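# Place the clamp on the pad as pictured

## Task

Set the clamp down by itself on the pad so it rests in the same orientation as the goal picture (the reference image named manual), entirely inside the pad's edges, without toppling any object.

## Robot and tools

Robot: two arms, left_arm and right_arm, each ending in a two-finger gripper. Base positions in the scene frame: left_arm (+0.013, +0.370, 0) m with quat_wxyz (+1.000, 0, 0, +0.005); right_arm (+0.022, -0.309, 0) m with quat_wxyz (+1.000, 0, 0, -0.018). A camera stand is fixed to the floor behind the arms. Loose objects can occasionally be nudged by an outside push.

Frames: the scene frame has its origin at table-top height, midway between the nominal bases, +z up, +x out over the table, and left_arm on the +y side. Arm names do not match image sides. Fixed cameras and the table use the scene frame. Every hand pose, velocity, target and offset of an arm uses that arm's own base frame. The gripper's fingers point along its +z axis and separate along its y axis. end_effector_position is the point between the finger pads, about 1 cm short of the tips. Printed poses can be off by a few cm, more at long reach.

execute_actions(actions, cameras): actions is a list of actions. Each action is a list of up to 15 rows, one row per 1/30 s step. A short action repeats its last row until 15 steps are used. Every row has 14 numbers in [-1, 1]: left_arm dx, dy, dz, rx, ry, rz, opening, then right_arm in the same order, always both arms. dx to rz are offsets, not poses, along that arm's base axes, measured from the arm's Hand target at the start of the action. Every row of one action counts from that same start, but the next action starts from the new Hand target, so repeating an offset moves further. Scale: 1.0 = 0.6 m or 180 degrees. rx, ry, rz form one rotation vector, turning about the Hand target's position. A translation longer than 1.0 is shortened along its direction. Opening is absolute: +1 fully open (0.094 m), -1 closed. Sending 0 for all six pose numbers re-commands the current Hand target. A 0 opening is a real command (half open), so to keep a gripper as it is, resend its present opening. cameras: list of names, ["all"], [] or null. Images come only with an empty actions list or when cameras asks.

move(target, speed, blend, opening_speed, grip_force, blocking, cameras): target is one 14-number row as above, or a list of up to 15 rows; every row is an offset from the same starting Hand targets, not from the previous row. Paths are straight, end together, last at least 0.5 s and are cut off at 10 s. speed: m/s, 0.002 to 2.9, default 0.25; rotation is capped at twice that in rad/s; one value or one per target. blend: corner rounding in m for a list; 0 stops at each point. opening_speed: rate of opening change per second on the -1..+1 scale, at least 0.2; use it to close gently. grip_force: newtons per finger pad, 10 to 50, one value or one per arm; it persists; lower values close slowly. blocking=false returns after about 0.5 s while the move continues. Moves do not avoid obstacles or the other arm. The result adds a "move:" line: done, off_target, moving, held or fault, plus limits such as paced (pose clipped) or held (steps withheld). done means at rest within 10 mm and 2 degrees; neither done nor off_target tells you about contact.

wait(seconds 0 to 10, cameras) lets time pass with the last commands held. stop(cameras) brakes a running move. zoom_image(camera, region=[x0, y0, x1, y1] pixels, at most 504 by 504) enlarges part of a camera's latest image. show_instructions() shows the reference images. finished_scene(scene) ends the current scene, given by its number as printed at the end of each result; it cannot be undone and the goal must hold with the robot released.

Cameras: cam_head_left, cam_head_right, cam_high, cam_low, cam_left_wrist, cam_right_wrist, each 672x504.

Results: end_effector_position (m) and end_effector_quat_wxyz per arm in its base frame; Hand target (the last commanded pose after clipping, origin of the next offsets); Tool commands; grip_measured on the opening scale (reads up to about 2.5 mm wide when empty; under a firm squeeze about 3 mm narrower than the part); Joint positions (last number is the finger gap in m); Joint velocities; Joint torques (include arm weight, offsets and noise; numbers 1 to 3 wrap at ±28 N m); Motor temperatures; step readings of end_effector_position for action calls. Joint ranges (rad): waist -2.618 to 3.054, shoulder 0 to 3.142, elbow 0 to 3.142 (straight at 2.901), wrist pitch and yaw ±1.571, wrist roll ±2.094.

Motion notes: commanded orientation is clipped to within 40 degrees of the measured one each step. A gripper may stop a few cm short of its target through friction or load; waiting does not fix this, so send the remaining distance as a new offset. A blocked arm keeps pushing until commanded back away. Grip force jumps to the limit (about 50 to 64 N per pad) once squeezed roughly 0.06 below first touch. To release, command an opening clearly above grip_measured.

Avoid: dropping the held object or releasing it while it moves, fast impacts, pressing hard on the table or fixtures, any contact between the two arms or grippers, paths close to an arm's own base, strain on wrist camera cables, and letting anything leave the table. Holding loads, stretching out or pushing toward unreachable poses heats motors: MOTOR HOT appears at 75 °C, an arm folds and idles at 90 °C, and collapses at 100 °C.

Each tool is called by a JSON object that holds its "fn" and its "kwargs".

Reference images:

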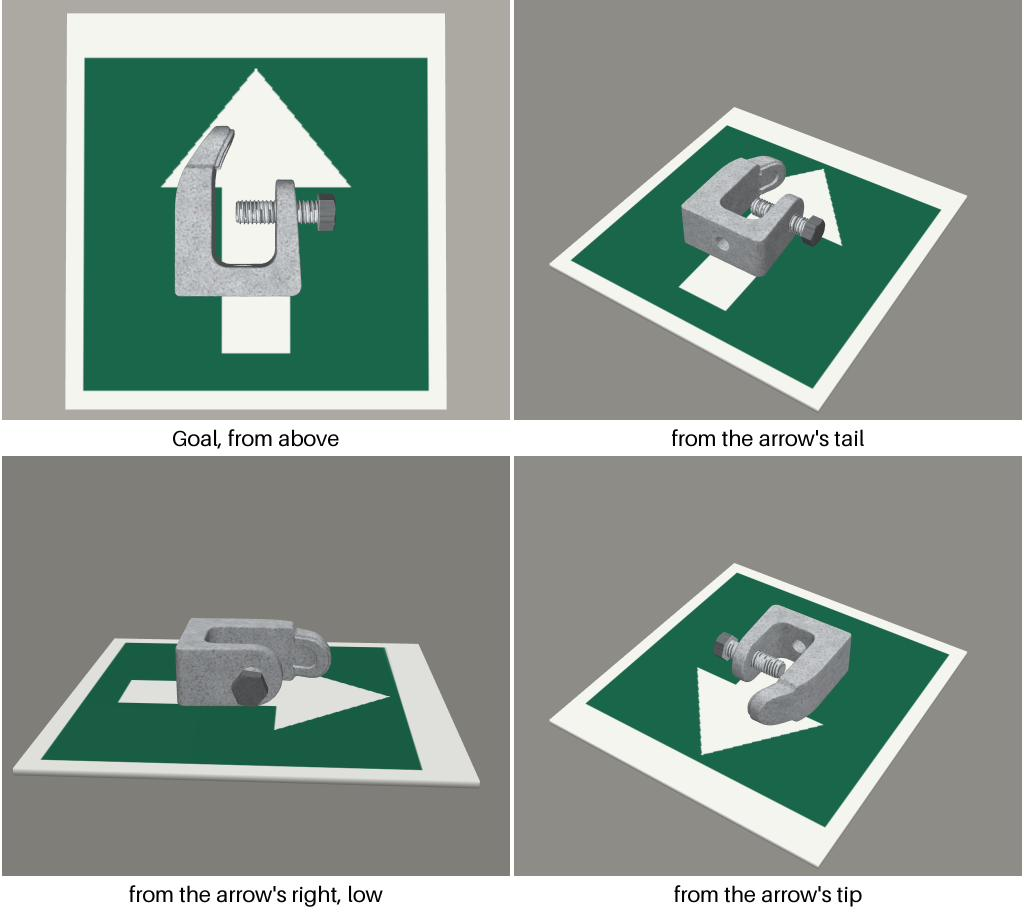

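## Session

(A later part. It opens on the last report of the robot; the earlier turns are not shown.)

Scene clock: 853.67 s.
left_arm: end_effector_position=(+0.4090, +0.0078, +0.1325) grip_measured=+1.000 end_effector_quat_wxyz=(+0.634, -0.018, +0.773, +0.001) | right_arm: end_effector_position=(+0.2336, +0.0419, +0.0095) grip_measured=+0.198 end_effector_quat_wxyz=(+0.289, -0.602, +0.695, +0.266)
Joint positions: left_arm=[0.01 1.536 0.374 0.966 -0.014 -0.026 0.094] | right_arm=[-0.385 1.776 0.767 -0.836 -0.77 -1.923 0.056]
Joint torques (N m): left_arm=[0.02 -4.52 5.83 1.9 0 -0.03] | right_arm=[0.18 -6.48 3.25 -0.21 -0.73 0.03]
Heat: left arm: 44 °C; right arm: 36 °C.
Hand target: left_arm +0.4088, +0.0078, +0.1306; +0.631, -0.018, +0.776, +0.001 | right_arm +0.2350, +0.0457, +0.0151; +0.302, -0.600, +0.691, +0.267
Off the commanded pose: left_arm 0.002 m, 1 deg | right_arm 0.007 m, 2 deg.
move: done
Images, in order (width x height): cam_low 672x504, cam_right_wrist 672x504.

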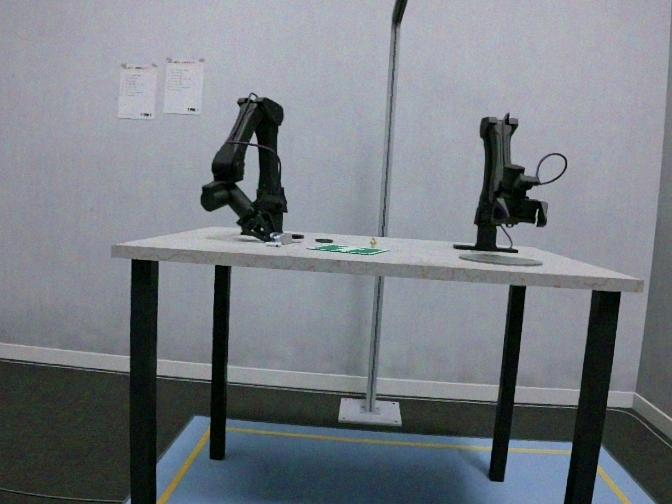

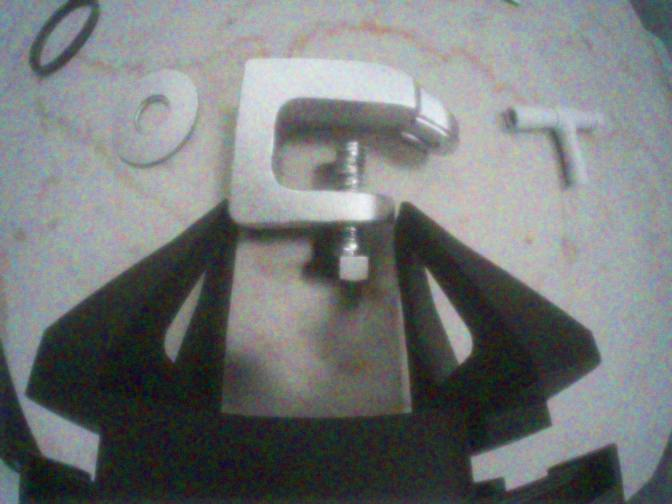

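{"fn": "move", "kwargs": {"target": [[0,0,0,0,0,0,1, 0,0,0,0,0,0,0.7],[0,0,0,0,0,0,1, 0,-0.1,0.12,0,0,0,0.7],[0,0,0,0,0,0,1, 0.0,-0.1,0.25,0,0,0,0.7]], "speed": 0.15, "blend": [0,0.03,0], "cameras": ["cam_right_wrist","cam_head_left","cam_head_right","cam_low"]}}

Scene clock: 894.23 s.
left_arm: end_effector_position=(+0.4090, +0.0078, +0.1325) grip_measured=+1.000 end_effector_quat_wxyz=(+0.634, -0.018, +0.773, +0.001) | right_arm: end_effector_position=(+0.2353, -0.0145, +0.1541) grip_measured=+0.698 end_effector_quat_wxyz=(+0.286, -0.588, +0.718, +0.240)
Joint positions: left_arm=[0.01 1.536 0.374 0.966 -0.014 -0.026 0.094] | right_arm=[-0.579 1.598 1.228 -1.553 -0.696 -2.08 0.08]
Joint torques (N m): left_arm=[0.02 -4.52 5.85 1.9 0 -0.03] | right_arm=[-0.72 -6.61 6.11 -0.58 -0.56 -0.06]
Heat: left arm: 44 °C; right arm: 37 °C.
Hand target: left_arm +0.4088, +0.0078, +0.1306; +0.631, -0.018, +0.776, +0.001 | right_arm +0.2350, -0.0142, +0.1651; +0.301, -0.600, +0.691, +0.267
Off the commanded pose: left_arm 0.002 m, 1 deg | right_arm 0.011 m, 5 deg.
joint sent to its limit (right arm) — joint 4 (wrist pitch), lower limit; joint 6 (wrist roll), lower limit. The joint targets are off in orientation, not in position.
move: off_target (right_arm)
Images, in order (width x height): cam_head_left 672x504, cam_head_right 672x504, cam_low 672x504, cam_right_wrist 672x504.

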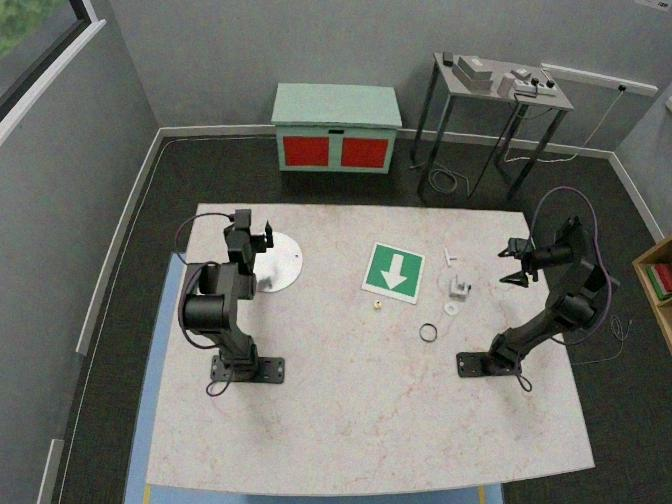

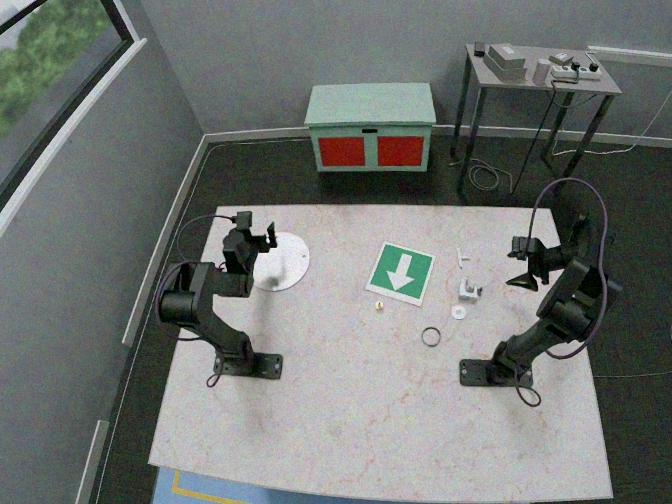

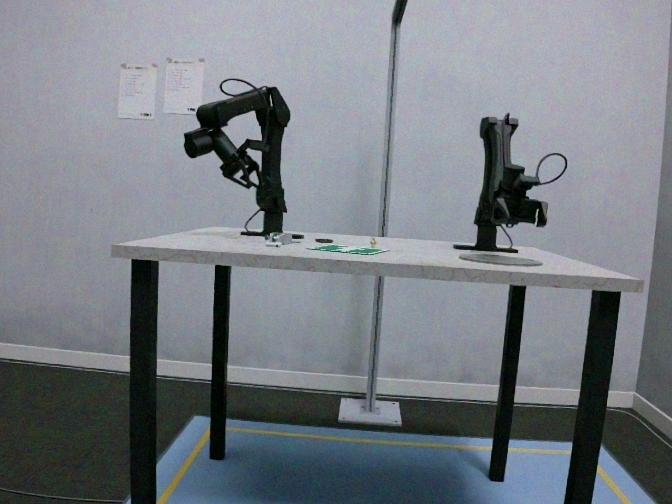

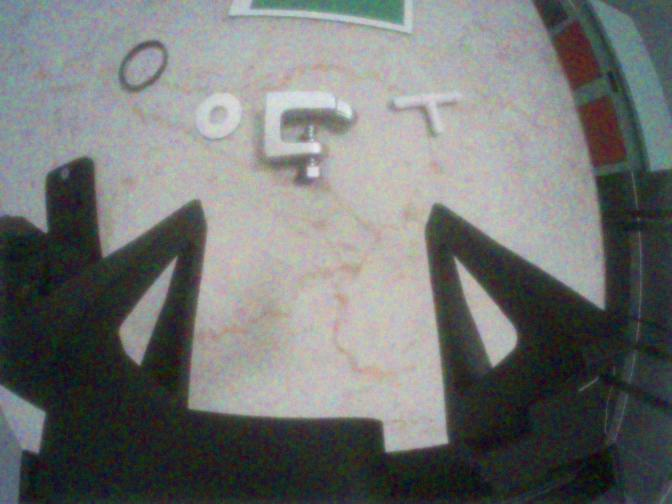

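{"fn": "zoom_image", "kwargs": {"camera": "cam_right_wrist", "region": [200, 0, 480, 210]}}

{"fn": "zoom_image", "kwargs": {"camera": "cam_head_right", "region": [350, 230, 500, 350]}}

{"fn": "zoom_image", "kwargs": {"camera": "cam_head_left", "region": [345, 230, 495, 350]}}

Scaled by 1.800 from the camera's 672x504 image, which has a finer 960x720 frame.

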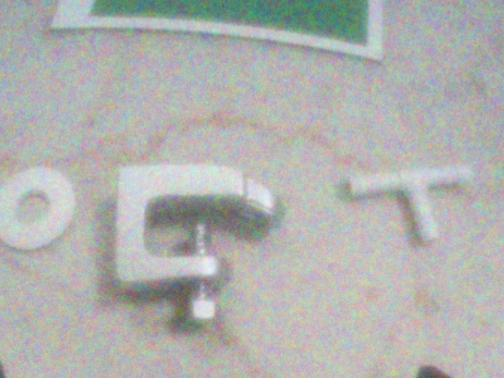

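Scaled by 3.360 from the camera's 672x504 image, which has a finer 960x720 frame.

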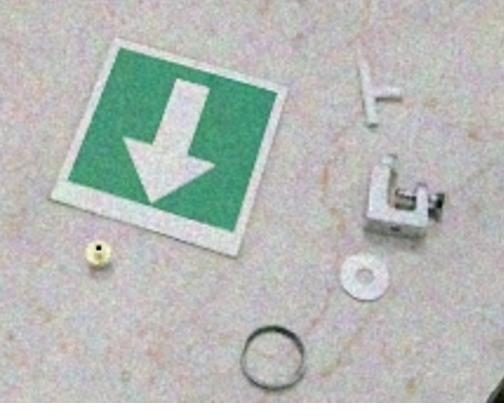

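Scaled by 3.360 from the camera's 672x504 image, which has a finer 960x720 frame.

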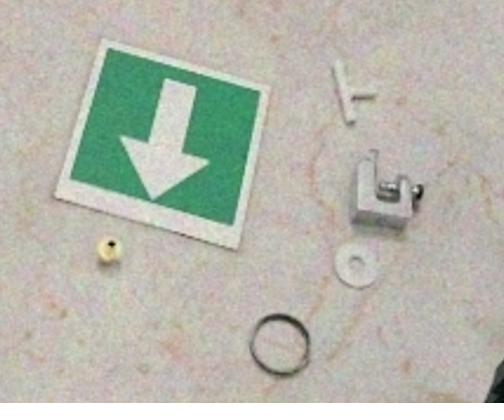

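{"fn": "move", "kwargs": {"target": [0,0,0,0,0,0,1, 0.0,0.06,0.0,-0.190,0.214,-0.427,0.7], "speed": 0.35, "cameras": []}}

Scene clock: 983.27 s.
left_arm: end_effector_position=(+0.4090, +0.0078, +0.1325) grip_measured=+1.000 end_effector_quat_wxyz=(+0.634, -0.018, +0.773, +0.001) | right_arm: end_effector_position=(+0.2323, +0.0224, +0.1621) grip_measured=+0.699 end_effector_quat_wxyz=(+0.001, +0.000, +1.000, +0.006)
Joint positions: left_arm=[0.01 1.536 0.374 0.966 -0.014 -0.026 0.094] | right_arm=[0.082 1.429 1.318 -1.457 -0.012 0.082 0.08]
Joint torques (N m): left_arm=[0.02 -4.53 5.85 1.9 0 -0.03] | right_arm=[0.42 -3 7.19 0.09 0.17 0.02]
Heat: left arm: 44 °C; right arm: 36 °C.
Hand target: left_arm +0.4088, +0.0078, +0.1306; +0.631, -0.018, +0.776, +0.001 | right_arm +0.2350, +0.0217, +0.1651; +0.001, +0.000, +1.000, +0.000
Off the commanded pose: left_arm 0.002 m, 1 deg | right_arm 0.004 m, 1 deg.
move: done
No camera images: "cameras" was empty.

{"fn": "move", "kwargs": {"target": [0,0,0,0,0,0,1, -0.002,0.034,-0.105,0,0,-0.567,0.9], "speed": 0.4, "cameras": ["cam_right_wrist","cam_low"]}}

{"fn": "zoom_image", "kwargs": {"camera": "cam_right_wrist", "region": [150, 50, 490, 305]}}

Scene clock: 998.03 s.
left_arm: end_effector_position=(+0.4090, +0.0078, +0.1325) grip_measured=+1.000 end_effector_quat_wxyz=(+0.634, -0.018, +0.773, +0.001) | right_arm: end_effector_position=(+0.2346, +0.0430, +0.1082) grip_measured=+0.899 end_effector_quat_wxyz=(-0.001, +0.777, +0.629, +0.011)
Joint positions: left_arm=[0.01 1.536 0.374 0.966 -0.014 -0.026 0.094] | right_arm=[0.168 1.429 1.104 -1.228 -0.012 1.948 0.089]
Joint torques (N m): left_arm=[0.02 -4.52 5.83 1.9 0 -0.03] | right_arm=[0.53 -2.76 4.82 0.29 0.14 0.06]
Heat: left arm: 44 °C; right arm: 35 °C.
Hand target: left_arm +0.4088, +0.0078, +0.1306; +0.631, -0.018, +0.776, +0.001 | right_arm +0.2338, +0.0421, +0.1021; +0.000, +0.777, +0.629, -0.001
Off the commanded pose: left_arm 0.002 m, 1 deg | right_arm 0.006 m, 1 deg.
move: done
Images, in order (width x height): cam_low 672x504, cam_right_wrist 672x504.

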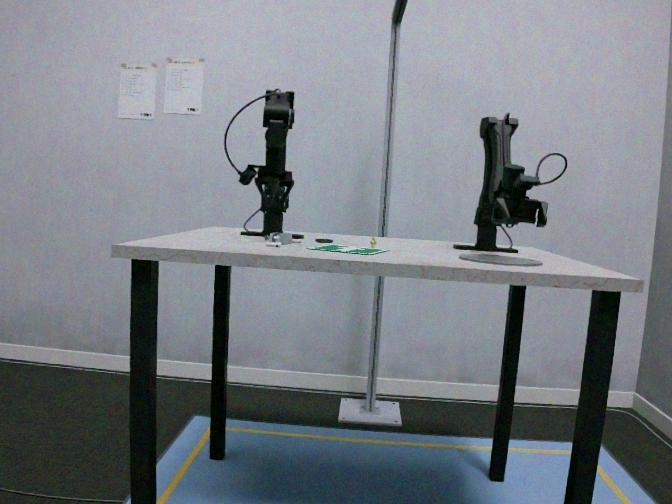

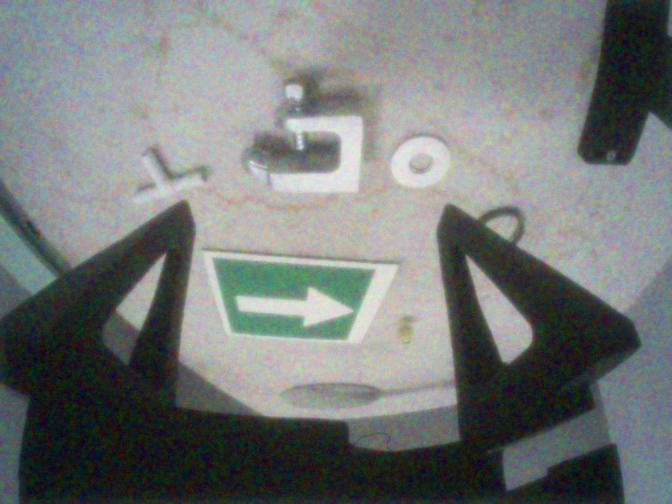

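Scaled by 1.482 from the camera's 672x504 image, which has a finer 960x720 frame.

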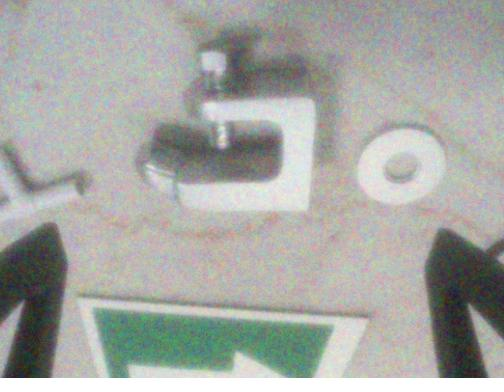

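{"fn": "move", "kwargs": {"target": [0,0,0,0,0,0,1, -0.01,0.001,-0.08,0,0,0,0.9], "speed": 0.15, "cameras": ["cam_right_wrist"]}}

{"fn": "zoom_image", "kwargs": {"camera": "cam_right_wrist", "region": [150, 50, 490, 305]}}

Scene clock: 1026.70 s.
left_arm: end_effector_position=(+0.4090, +0.0078, +0.1325) grip_measured=+1.000 end_effector_quat_wxyz=(+0.634, -0.018, +0.773, +0.001) | right_arm: end_effector_position=(+0.2289, +0.0437, +0.0584) grip_measured=+0.899 end_effector_quat_wxyz=(-0.003, +0.777, +0.629, +0.008)
Joint positions: left_arm=[0.01 1.536 0.374 0.966 -0.014 -0.026 0.094] | right_arm=[0.175 1.451 0.923 -1.031 -0.012 1.955 0.089]
Joint torques (N m): left_arm=[0.02 -4.52 5.85 1.9 0 -0.03] | right_arm=[0.49 -3.11 4.79 0.2 0.13 0.08]
Heat: left arm: 44 °C; right arm: 35 °C.
Hand target: left_arm +0.4088, +0.0078, +0.1306; +0.631, -0.018, +0.776, +0.001 | right_arm +0.2279, +0.0427, +0.0541; +0.000, +0.777, +0.629, -0.001
Off the commanded pose: left_arm 0.002 m, 1 deg | right_arm 0.005 m, 1 deg.
move: done
Images, in order (width x height): cam_right_wrist 672x504.

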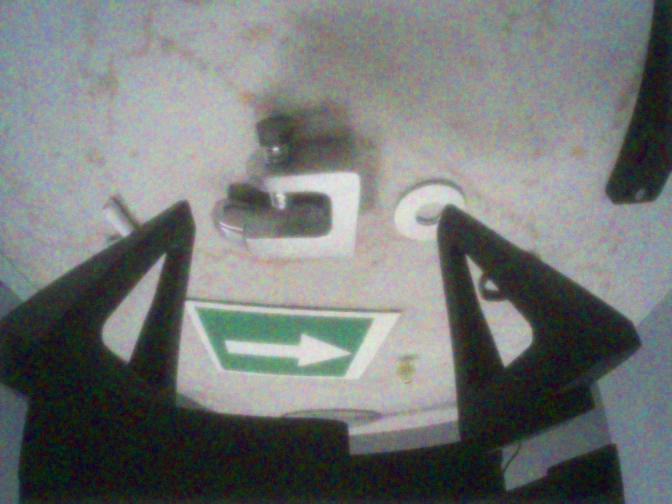

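Scaled by 1.482 from the camera's 672x504 image, which has a finer 960x720 frame.

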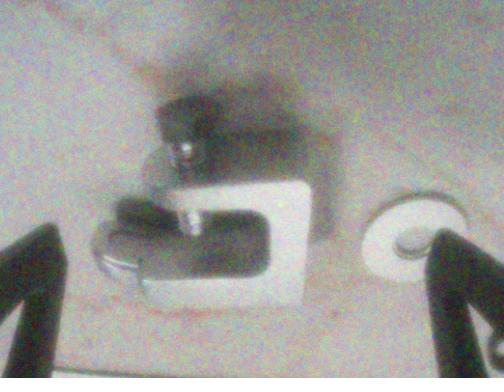

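{"fn": "move", "kwargs": {"target": [0,0,0,0,0,0,1, 0.002,0.006,-0.035,0,0,0,0.9], "speed": 0.12, "cameras": ["cam_right_wrist"]}}

{"fn": "zoom_image", "kwargs": {"camera": "cam_right_wrist", "region": [150, 80, 490, 335]}}

Scene clock: 1066.33 s.
left_arm: end_effector_position=(+0.4090, +0.0078, +0.1325) grip_measured=+1.000 end_effector_quat_wxyz=(+0.634, -0.018, +0.773, +0.001) | right_arm: end_effector_position=(+0.2310, +0.0474, +0.0380) grip_measured=+0.899 end_effector_quat_wxyz=(-0.002, +0.777, +0.629, +0.009)
Joint positions: left_arm=[0.01 1.536 0.374 0.966 -0.014 -0.026 0.094] | right_arm=[0.189 1.488 0.869 -0.938 -0.012 1.969 0.089]
Joint torques (N m): left_arm=[0.02 -4.52 5.83 1.91 0 -0.03] | right_arm=[0.53 -3.21 4.57 0.3 0.15 0.07]
Motor temperatures (°C): left_arm=[33 32 37 44 30 29 32] | right_arm=[29 34 34 31 29 30 29]
Heat: left arm: 44 °C; right arm: 34 °C.
Hand target: left_arm +0.4088, +0.0078, +0.1306; +0.631, -0.018, +0.776, +0.001 | right_arm +0.2291, +0.0463, +0.0331; +0.000, +0.777, +0.629, -0.001
Off the commanded pose: left_arm 0.002 m, 1 deg | right_arm 0.005 m, 1 deg.
move: done
Images, in order (width x height): cam_right_wrist 672x504.

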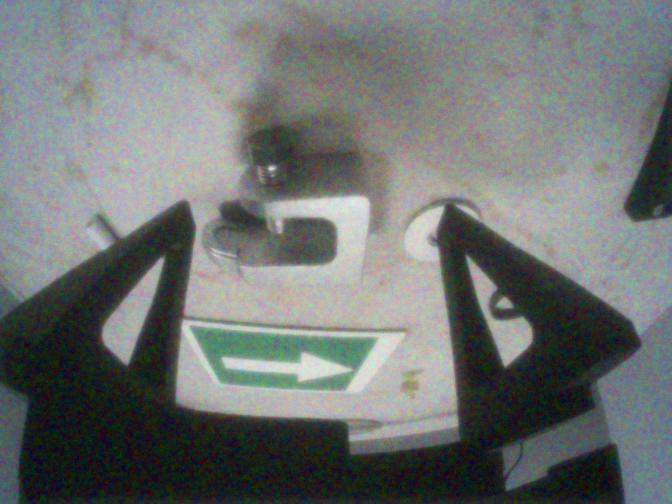

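Scaled by 1.482 from the camera's 672x504 image, which has a finer 960x720 frame.

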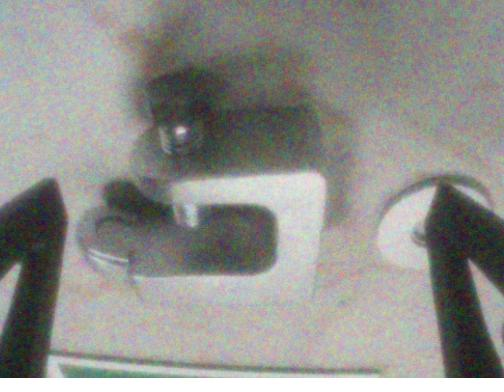

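{"fn": "move", "kwargs": {"target": [0,0,0,0,0,0,1, 0.0,0.0,-0.036,0,0,0,0.9], "speed": 0.1, "cameras": ["cam_right_wrist","cam_low"]}}

{"fn": "zoom_image", "kwargs": {"camera": "cam_right_wrist", "region": [150, 80, 490, 335]}}

{"fn": "zoom_image", "kwargs": {"camera": "cam_low", "region": [230, 190, 330, 260]}}

Scene clock: 1081.53 s.
left_arm: end_effector_position=(+0.4090, +0.0078, +0.1325) grip_measured=+1.000 end_effector_quat_wxyz=(+0.634, -0.018, +0.773, +0.001) | right_arm: end_effector_position=(+0.2314, +0.0475, +0.0164) grip_measured=+0.899 end_effector_quat_wxyz=(-0.002, +0.777, +0.629, +0.009)
Joint positions: left_arm=[0.01 1.536 0.374 0.966 -0.014 -0.026 0.094] | right_arm=[0.189 1.527 0.812 -0.841 -0.012 1.969 0.089]
Joint torques (N m): left_arm=[0.02 -4.52 5.85 1.91 0 -0.03] | right_arm=[0.51 -3.29 4.37 0.26 0.14 0.1]
Heat: left arm: 44 °C; right arm: 34 °C.
Hand target: left_arm +0.4088, +0.0078, +0.1306; +0.631, -0.018, +0.776, +0.001 | right_arm +0.2290, +0.0463, +0.0115; +0.000, +0.777, +0.629, -0.001
Off the commanded pose: left_arm 0.002 m, 1 deg | right_arm 0.006 m, 1 deg.
move: done
Images, in order (width x height): cam_low 672x504, cam_right_wrist 672x504.

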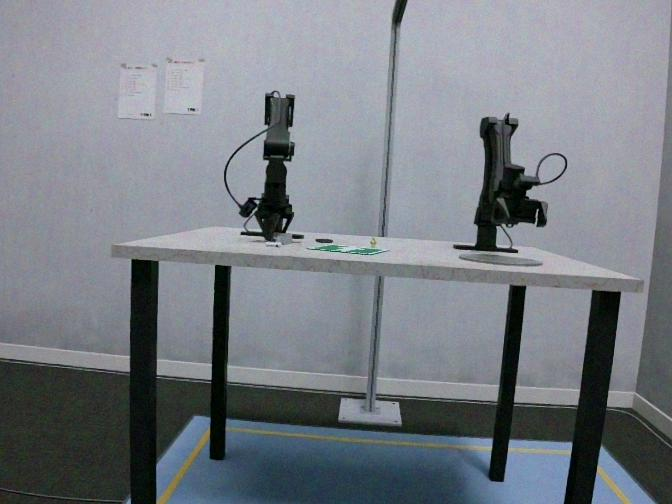

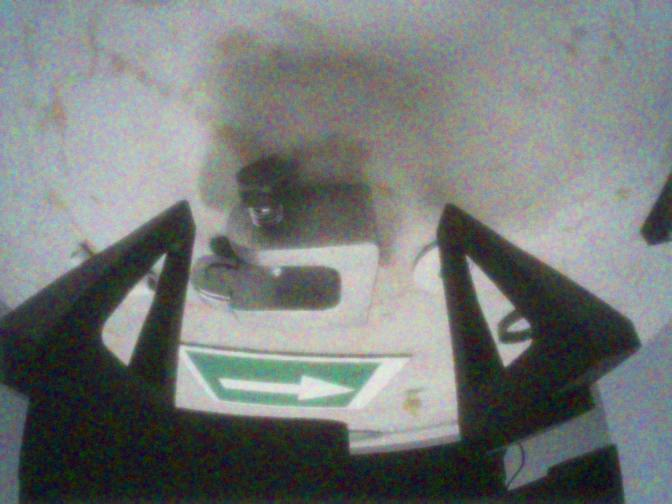

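Scaled by 1.482 from the camera's 672x504 image, which has a finer 960x720 frame.

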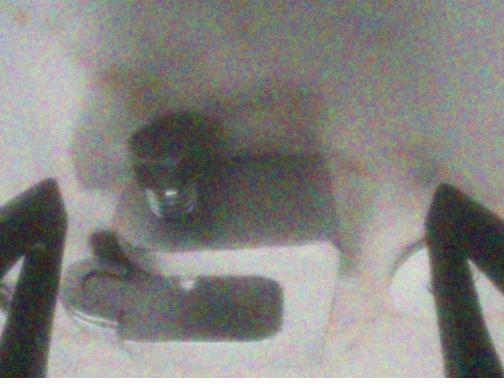

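Scaled by 5.040 from the camera's 672x504 image, which has a finer 960x720 frame.

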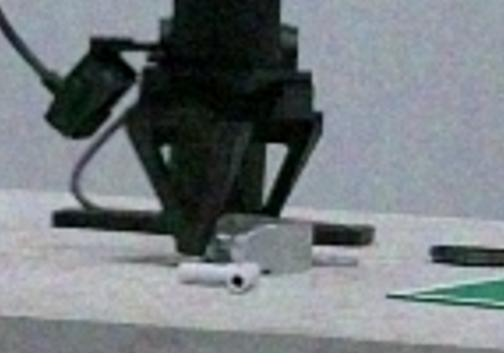

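{"fn": "move", "kwargs": {"target": [0,0,0,0,0,0,1, 0.0,0.0,0,0,0,0,-0.2], "speed": 0.1, "opening_speed": 0.5, "cameras": ["cam_right_wrist","cam_low"]}}

{"fn": "zoom_image", "kwargs": {"camera": "cam_right_wrist", "region": [150, 80, 490, 335]}}

Scene clock: 1096.53 s.
left_arm: end_effector_position=(+0.4090, +0.0078, +0.1325) grip_measured=+1.000 end_effector_quat_wxyz=(+0.634, -0.018, +0.773, +0.001) | right_arm: end_effector_position=(+0.2345, +0.0479, +0.0165) grip_measured=+0.011 end_effector_quat_wxyz=(+0.001, +0.777, +0.629, +0.014)
Joint positions: left_arm=[0.01 1.536 0.374 0.966 -0.014 -0.026 0.094] | right_arm=[0.189 1.527 0.812 -0.829 -0.011 1.97 0.048]
Joint torques (N m): left_arm=[0.02 -4.53 5.83 1.9 0 -0.03] | right_arm=[0.49 -3.33 4.42 0.19 0.14 0.08]
Heat: left arm: 44 °C; right arm: 34 °C.
Hand target: left_arm +0.4088, +0.0078, +0.1306; +0.631, -0.018, +0.776, +0.001 | right_arm +0.2290, +0.0463, +0.0115; +0.000, +0.777, +0.629, -0.001
Off the commanded pose: left_arm 0.002 m, 1 deg | right_arm 0.008 m, 2 deg.
move: done
Images, in order (width x height): cam_low 672x504, cam_right_wrist 672x504.

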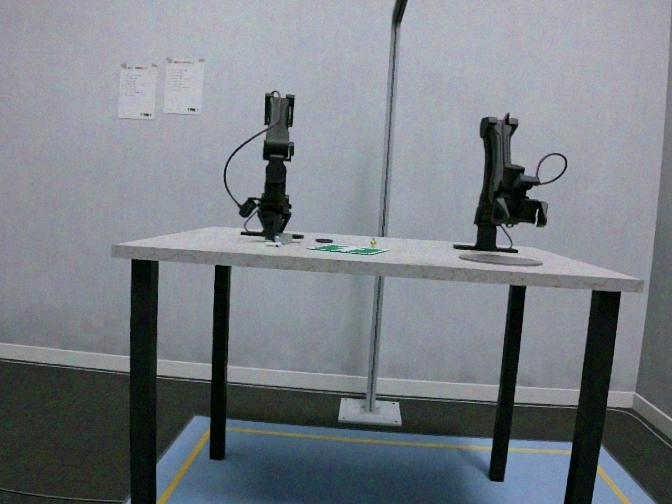

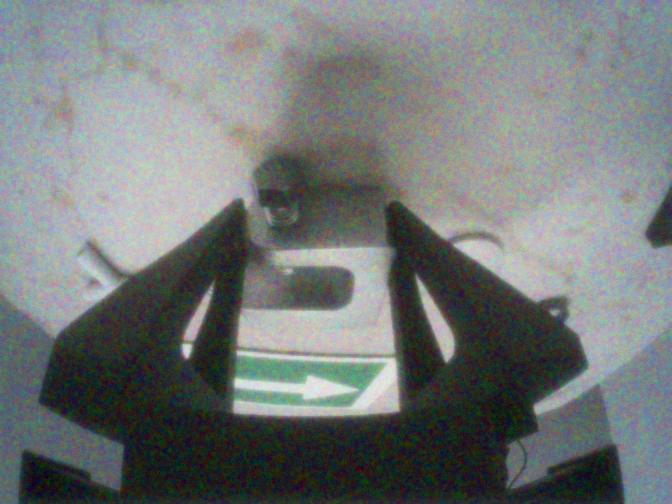

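Scaled by 1.482 from the camera's 672x504 image, which has a finer 960x720 frame.

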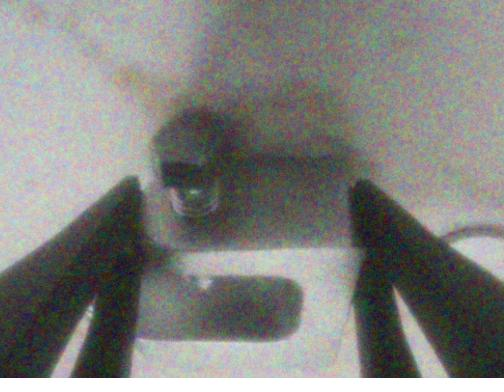

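{"fn": "move", "kwargs": {"target": [[0,0,0,0,0,0,1, 0,0,0.14,0,0,0,-0.2],[0,0,0,0,0,0,1, 0.0767,0.173,0.1667,0,0,0.5,-0.2],[0,0,0,0,0,0,1, 0.153,0.3545,0.1667,0,0,0.978,-0.2]], "speed": [0.1,0.3,0.3], "blend": [0.02,0.04,0], "cameras": ["cam_right_wrist","cam_head_left","cam_head_right"]}}

Scene clock: 1172.20 s.
left_arm: end_effector_position=(+0.4090, +0.0078, +0.1325) grip_measured=+1.000 end_effector_quat_wxyz=(+0.634, -0.018, +0.773, +0.001) | right_arm: end_effector_position=(+0.3189, +0.2567, +0.1089) grip_measured=+0.011 end_effector_quat_wxyz=(+0.002, -0.598, +0.802, +0.003)
Joint positions: left_arm=[0.01 1.536 0.374 0.966 -0.014 -0.026 0.094] | right_arm=[0.673 2.115 1.934 -1.385 -0.006 -0.609 0.047]
Joint torques (N m): left_arm=[0.02 -4.53 5.85 1.9 0 -0.03] | right_arm=[0.31 -8.39 8.18 -0.01 0.09 -0.06]
Heat: left arm: 44 °C; right arm: 35 °C.
Hand target: left_arm +0.4088, +0.0078, +0.1306; +0.631, -0.018, +0.776, +0.001 | right_arm +0.3208, +0.2590, +0.1116; +0.001, -0.602, +0.799, +0.000
Off the commanded pose: left_arm 0.002 m, 1 deg | right_arm 0.004 m, 1 deg.
move: done
Images, in order (width x height): cam_head_left 672x504, cam_head_right 672x504, cam_right_wrist 672x504.

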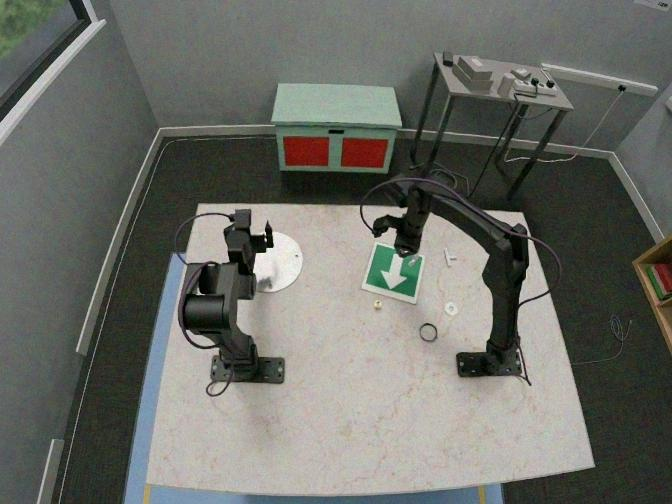

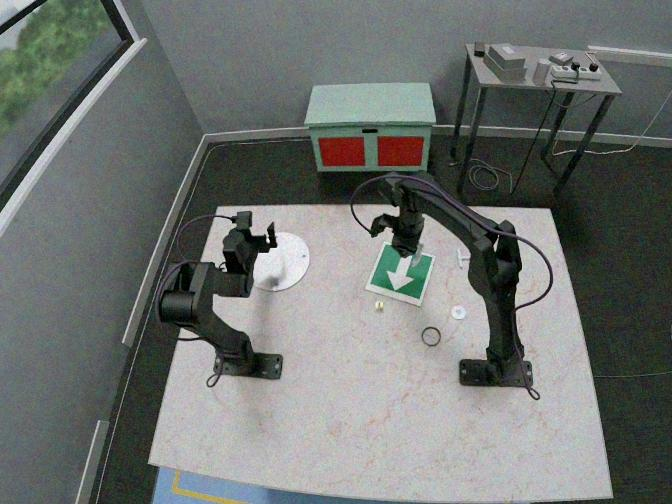

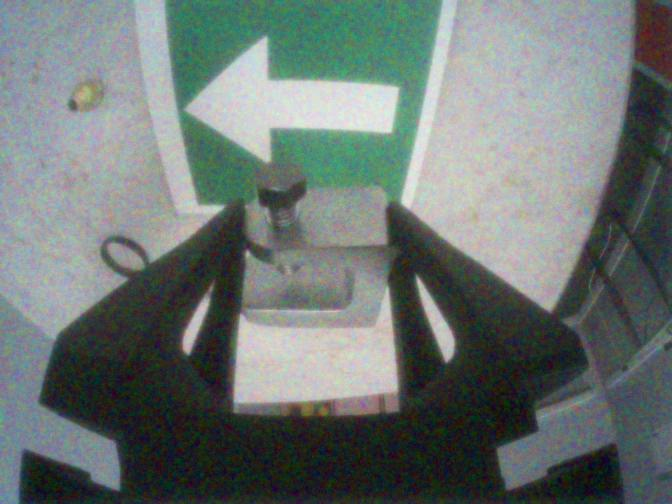

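{"fn": "move", "kwargs": {"target": [0,0,0,0,0,0,1, 0.0,0.006,-0.115,-0.0069,0.0075,0,-0.2], "speed": 0.15, "cameras": ["cam_right_wrist","cam_low"]}}

{"fn": "zoom_image", "kwargs": {"camera": "cam_low", "region": [290, 180, 410, 270]}}

Scene clock: 1212.63 s.
left_arm: end_effector_position=(+0.4090, +0.0078, +0.1325) grip_measured=+1.000 end_effector_quat_wxyz=(+0.634, -0.018, +0.773, +0.001) | right_arm: end_effector_position=(+0.3194, +0.2599, +0.0429) grip_measured=+0.011 end_effector_quat_wxyz=(-0.018, -0.600, +0.800, +0.002)
Joint positions: left_arm=[0.01 1.536 0.374 0.966 -0.014 -0.026 0.094] | right_arm=[0.678 2.185 1.782 -1.204 -0.006 -0.609 0.047]
Joint torques (N m): left_arm=[0.02 -4.52 5.83 1.9 0 -0.03] | right_arm=[0.47 -9.66 5.83 0.15 0.11 0.05]
Heat: left arm: 44 °C; right arm: 37 °C.
Hand target: left_arm +0.4088, +0.0078, +0.1306; +0.631, -0.018, +0.776, +0.001 | right_arm +0.3208, +0.2626, +0.0425; -0.015, -0.602, +0.799, -0.002
Off the commanded pose: left_arm 0.002 m, 1 deg | right_arm 0.003 m, 1 deg.
move: done
Images, in order (width x height): cam_low 672x504, cam_right_wrist 672x504.

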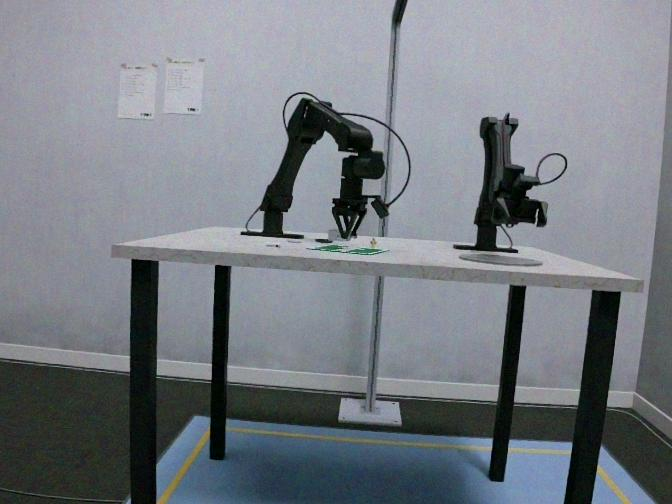

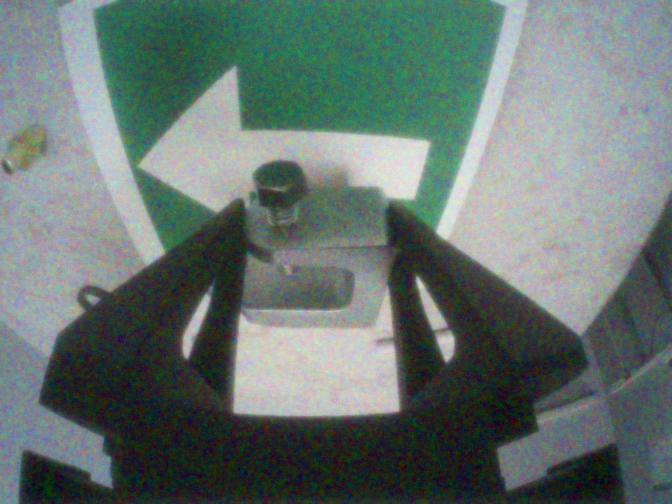

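Scaled by 4.200 from the camera's 672x504 image, which has a finer 960x720 frame.

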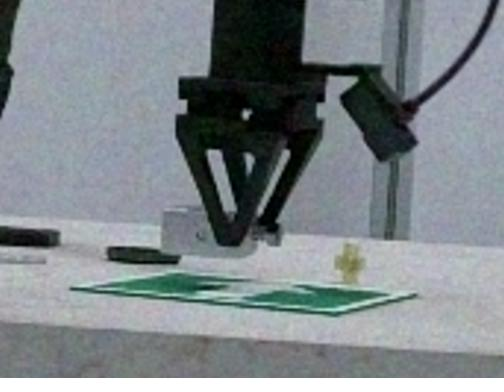

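{"fn": "move", "kwargs": {"target": [0,0,0,0,0,0,1, 0.0,0.006,-0.027,0,0,0,-0.2], "speed": 0.08, "cameras": ["cam_right_wrist","cam_low"]}}

{"fn": "zoom_image", "kwargs": {"camera": "cam_low", "region": [290, 180, 410, 270]}}

Scene clock: 1228.87 s.
left_arm: end_effector_position=(+0.4090, +0.0078, +0.1325) grip_measured=+1.000 end_effector_quat_wxyz=(+0.634, -0.018, +0.773, +0.001) | right_arm: end_effector_position=(+0.3210, +0.2648, +0.0315) grip_measured=+0.011 end_effector_quat_wxyz=(-0.012, -0.601, +0.799, +0.003)
Joint positions: left_arm=[0.01 1.536 0.374 0.966 -0.014 -0.026 0.094] | right_arm=[0.685 2.198 1.757 -1.153 -0.006 -0.605 0.047]
Joint torques (N m): left_arm=[0.01 -4.52 5.85 1.9 0 -0.03] | right_arm=[0.44 -9.07 5.44 0.2 0.12 0.05]
Heat: left arm: 44 °C; right arm: 38 °C.
Hand target: left_arm +0.4088, +0.0078, +0.1306; +0.631, -0.018, +0.776, +0.001 | right_arm +0.3207, +0.2663, +0.0263; -0.015, -0.602, +0.799, -0.002
Off the commanded pose: left_arm 0.002 m, 1 deg | right_arm 0.005 m, 1 deg.
move: done
Images, in order (width x height): cam_low 672x504, cam_right_wrist 672x504.

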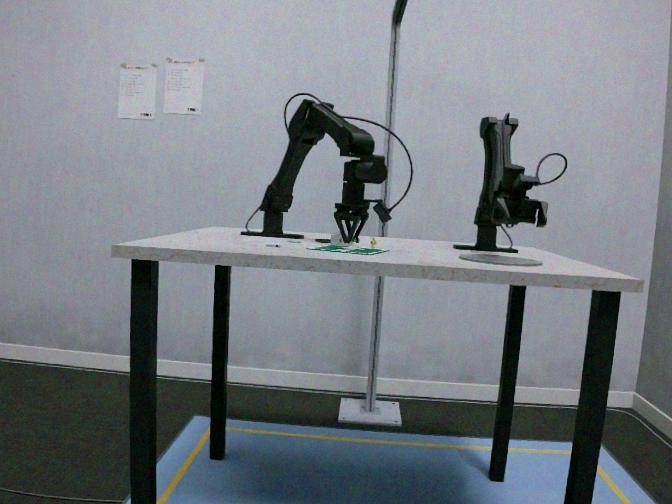

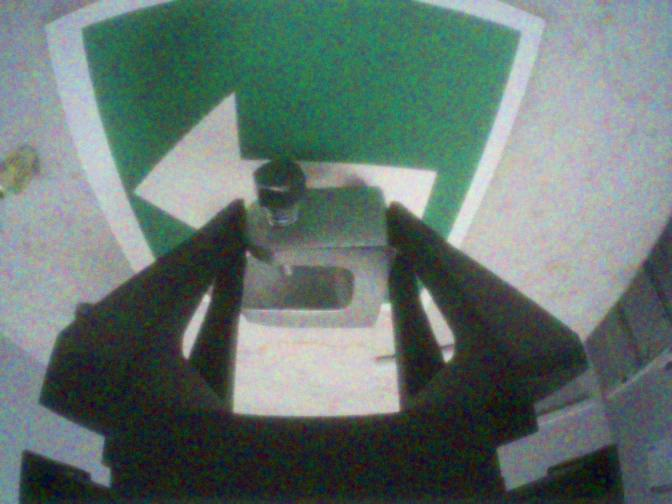

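Scaled by 4.200 from the camera's 672x504 image, which has a finer 960x720 frame.

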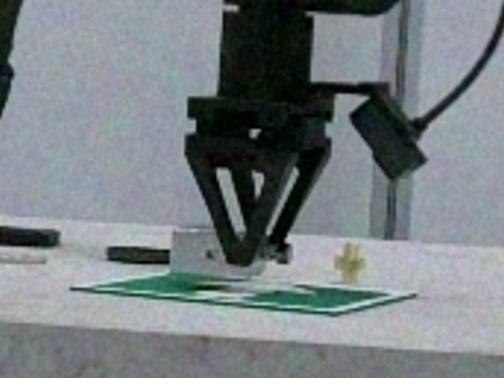

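{"fn": "move", "kwargs": {"target": [0,0,0,0,0,0,1, 0.0,0.0,-0.012,0,0,0,-0.2], "speed": 0.05, "cameras": ["cam_low"]}}

{"fn": "zoom_image", "kwargs": {"camera": "cam_low", "region": [310, 210, 400, 270]}}

Scene clock: 1245.27 s.
left_arm: end_effector_position=(+0.4090, +0.0078, +0.1325) grip_measured=+1.000 end_effector_quat_wxyz=(+0.634, -0.018, +0.773, +0.001) | right_arm: end_effector_position=(+0.3215, +0.2655, +0.0271) grip_measured=+0.011 end_effector_quat_wxyz=(-0.008, -0.601, +0.799, +0.003)
Joint positions: left_arm=[0.01 1.536 0.374 0.966 -0.014 -0.026 0.094] | right_arm=[0.685 2.198 1.74 -1.129 -0.006 -0.605 0.047]
Joint torques (N m): left_arm=[0.02 -4.52 5.83 1.91 0 -0.03] | right_arm=[0.42 -8.68 5.3 0.23 0.1 0.06]
Heat: left arm: 44 °C; right arm: 38 °C.
Hand target: left_arm +0.4088, +0.0078, +0.1306; +0.631, -0.018, +0.776, +0.001 | right_arm +0.3207, +0.2662, +0.0191; -0.015, -0.602, +0.799, -0.002
Off the commanded pose: left_arm 0.002 m, 1 deg | right_arm 0.008 m, 1 deg.
move: done
Images, in order (width x height): cam_low 672x504.

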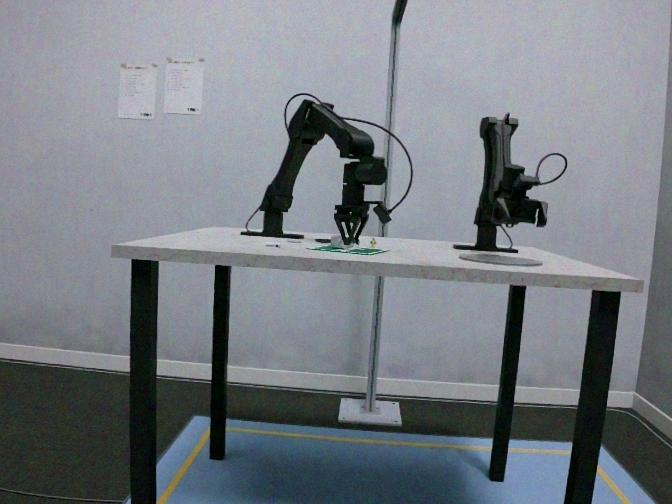

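Scaled by 5.600 from the camera's 672x504 image, which has a finer 960x720 frame.

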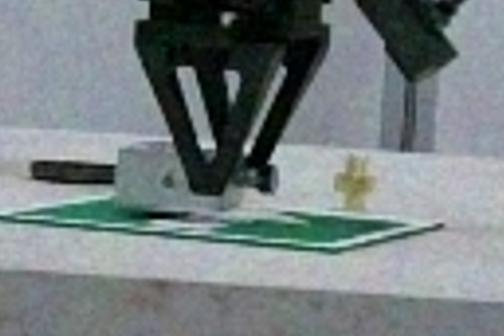

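{"fn": "move", "kwargs": {"target": [0,0,0,0,0,0,1, 0.0,0.0,-0.008,0,0,0,-0.2], "speed": 0.05, "cameras": ["cam_low","cam_right_wrist"]}}

{"fn": "zoom_image", "kwargs": {"camera": "cam_low", "region": [310, 210, 400, 270]}}

Scene clock: 1255.97 s.
left_arm: end_effector_position=(+0.4090, +0.0078, +0.1325) grip_measured=+1.000 end_effector_quat_wxyz=(+0.634, -0.018, +0.773, +0.001) | right_arm: end_effector_position=(+0.3211, +0.2649, +0.0215) grip_measured=+0.011 end_effector_quat_wxyz=(-0.011, -0.601, +0.799, +0.002)
Joint positions: left_arm=[0.01 1.536 0.374 0.966 -0.014 -0.026 0.094] | right_arm=[0.685 2.206 1.73 -1.116 -0.005 -0.604 0.047]
Joint torques (N m): left_arm=[0.02 -4.52 5.85 1.9 0 -0.03] | right_arm=[0.49 -8.8 5.23 0.24 0.09 0.06]
Heat: left arm: 44 °C; right arm: 38 °C.
Hand target: left_arm +0.4088, +0.0078, +0.1306; +0.631, -0.018, +0.776, +0.001 | right_arm +0.3208, +0.2662, +0.0143; -0.015, -0.602, +0.799, -0.002
Off the commanded pose: left_arm 0.002 m, 1 deg | right_arm 0.007 m, 1 deg.
move: done
Images, in order (width x height): cam_low 672x504, cam_right_wrist 672x504.

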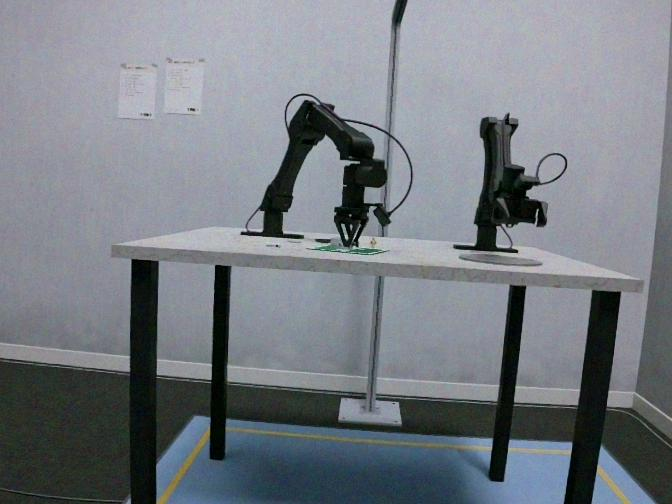

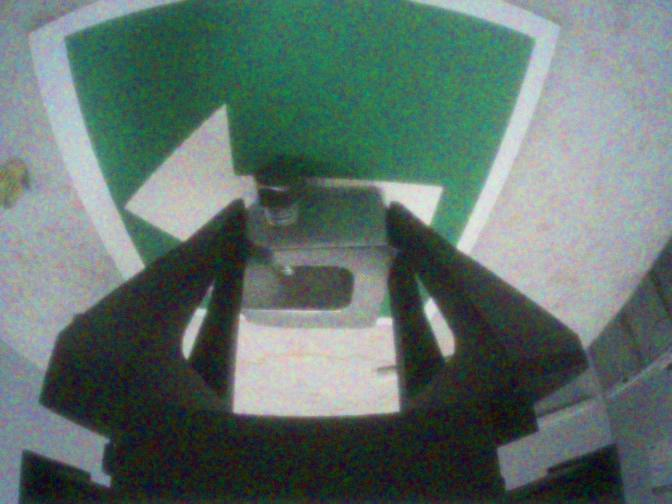

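Scaled by 5.600 from the camera's 672x504 image, which has a finer 960x720 frame.

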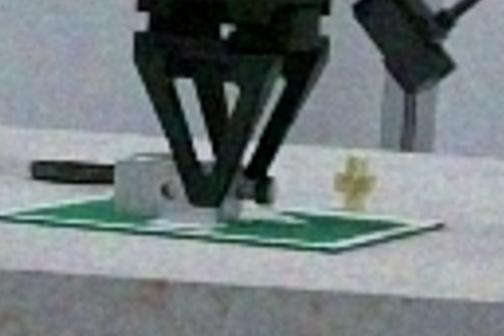

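{"fn": "move", "kwargs": {"target": [0,0,0,0,0,0,1, 0.0,0.0,-0.006,0,0,0,-0.2], "speed": 0.03, "cameras": ["cam_low"]}}

{"fn": "zoom_image", "kwargs": {"camera": "cam_low", "region": [310, 210, 400, 270]}}

Scene clock: 1277.37 s.
left_arm: end_effector_position=(+0.4090, +0.0078, +0.1325) grip_measured=+1.000 end_effector_quat_wxyz=(+0.634, -0.018, +0.773, +0.001) | right_arm: end_effector_position=(+0.3212, +0.2649, +0.0210) grip_measured=+0.011 end_effector_quat_wxyz=(-0.011, -0.601, +0.799, +0.002)
Joint positions: left_arm=[0.01 1.536 0.374 0.966 -0.014 -0.026 0.094] | right_arm=[0.685 2.206 1.728 -1.114 -0.005 -0.604 0.047]
Joint torques (N m): left_arm=[0.02 -4.52 5.83 1.91 0 -0.03] | right_arm=[0.47 -8.66 4.71 0.32 0.09 0.07]
Heat: left arm: 44 °C; right arm: 38 °C.
Hand target: left_arm +0.4088, +0.0078, +0.1306; +0.631, -0.018, +0.776, +0.001 | right_arm +0.3208, +0.2662, +0.0108; -0.015, -0.602, +0.798, -0.002
Off the commanded pose: left_arm 0.002 m, 1 deg | right_arm 0.010 m, 1 deg.
move: done
Images, in order (width x height): cam_low 672x504.

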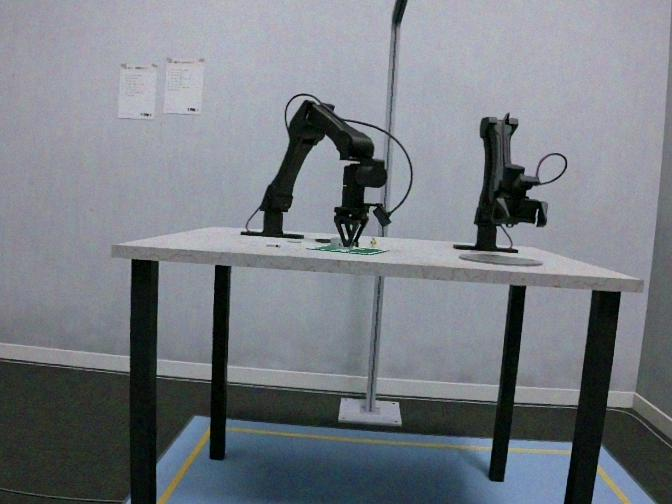

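Scaled by 5.600 from the camera's 672x504 image, which has a finer 960x720 frame.

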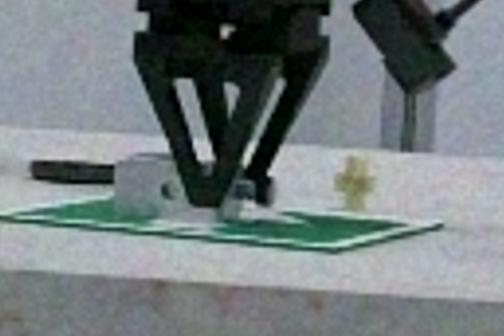

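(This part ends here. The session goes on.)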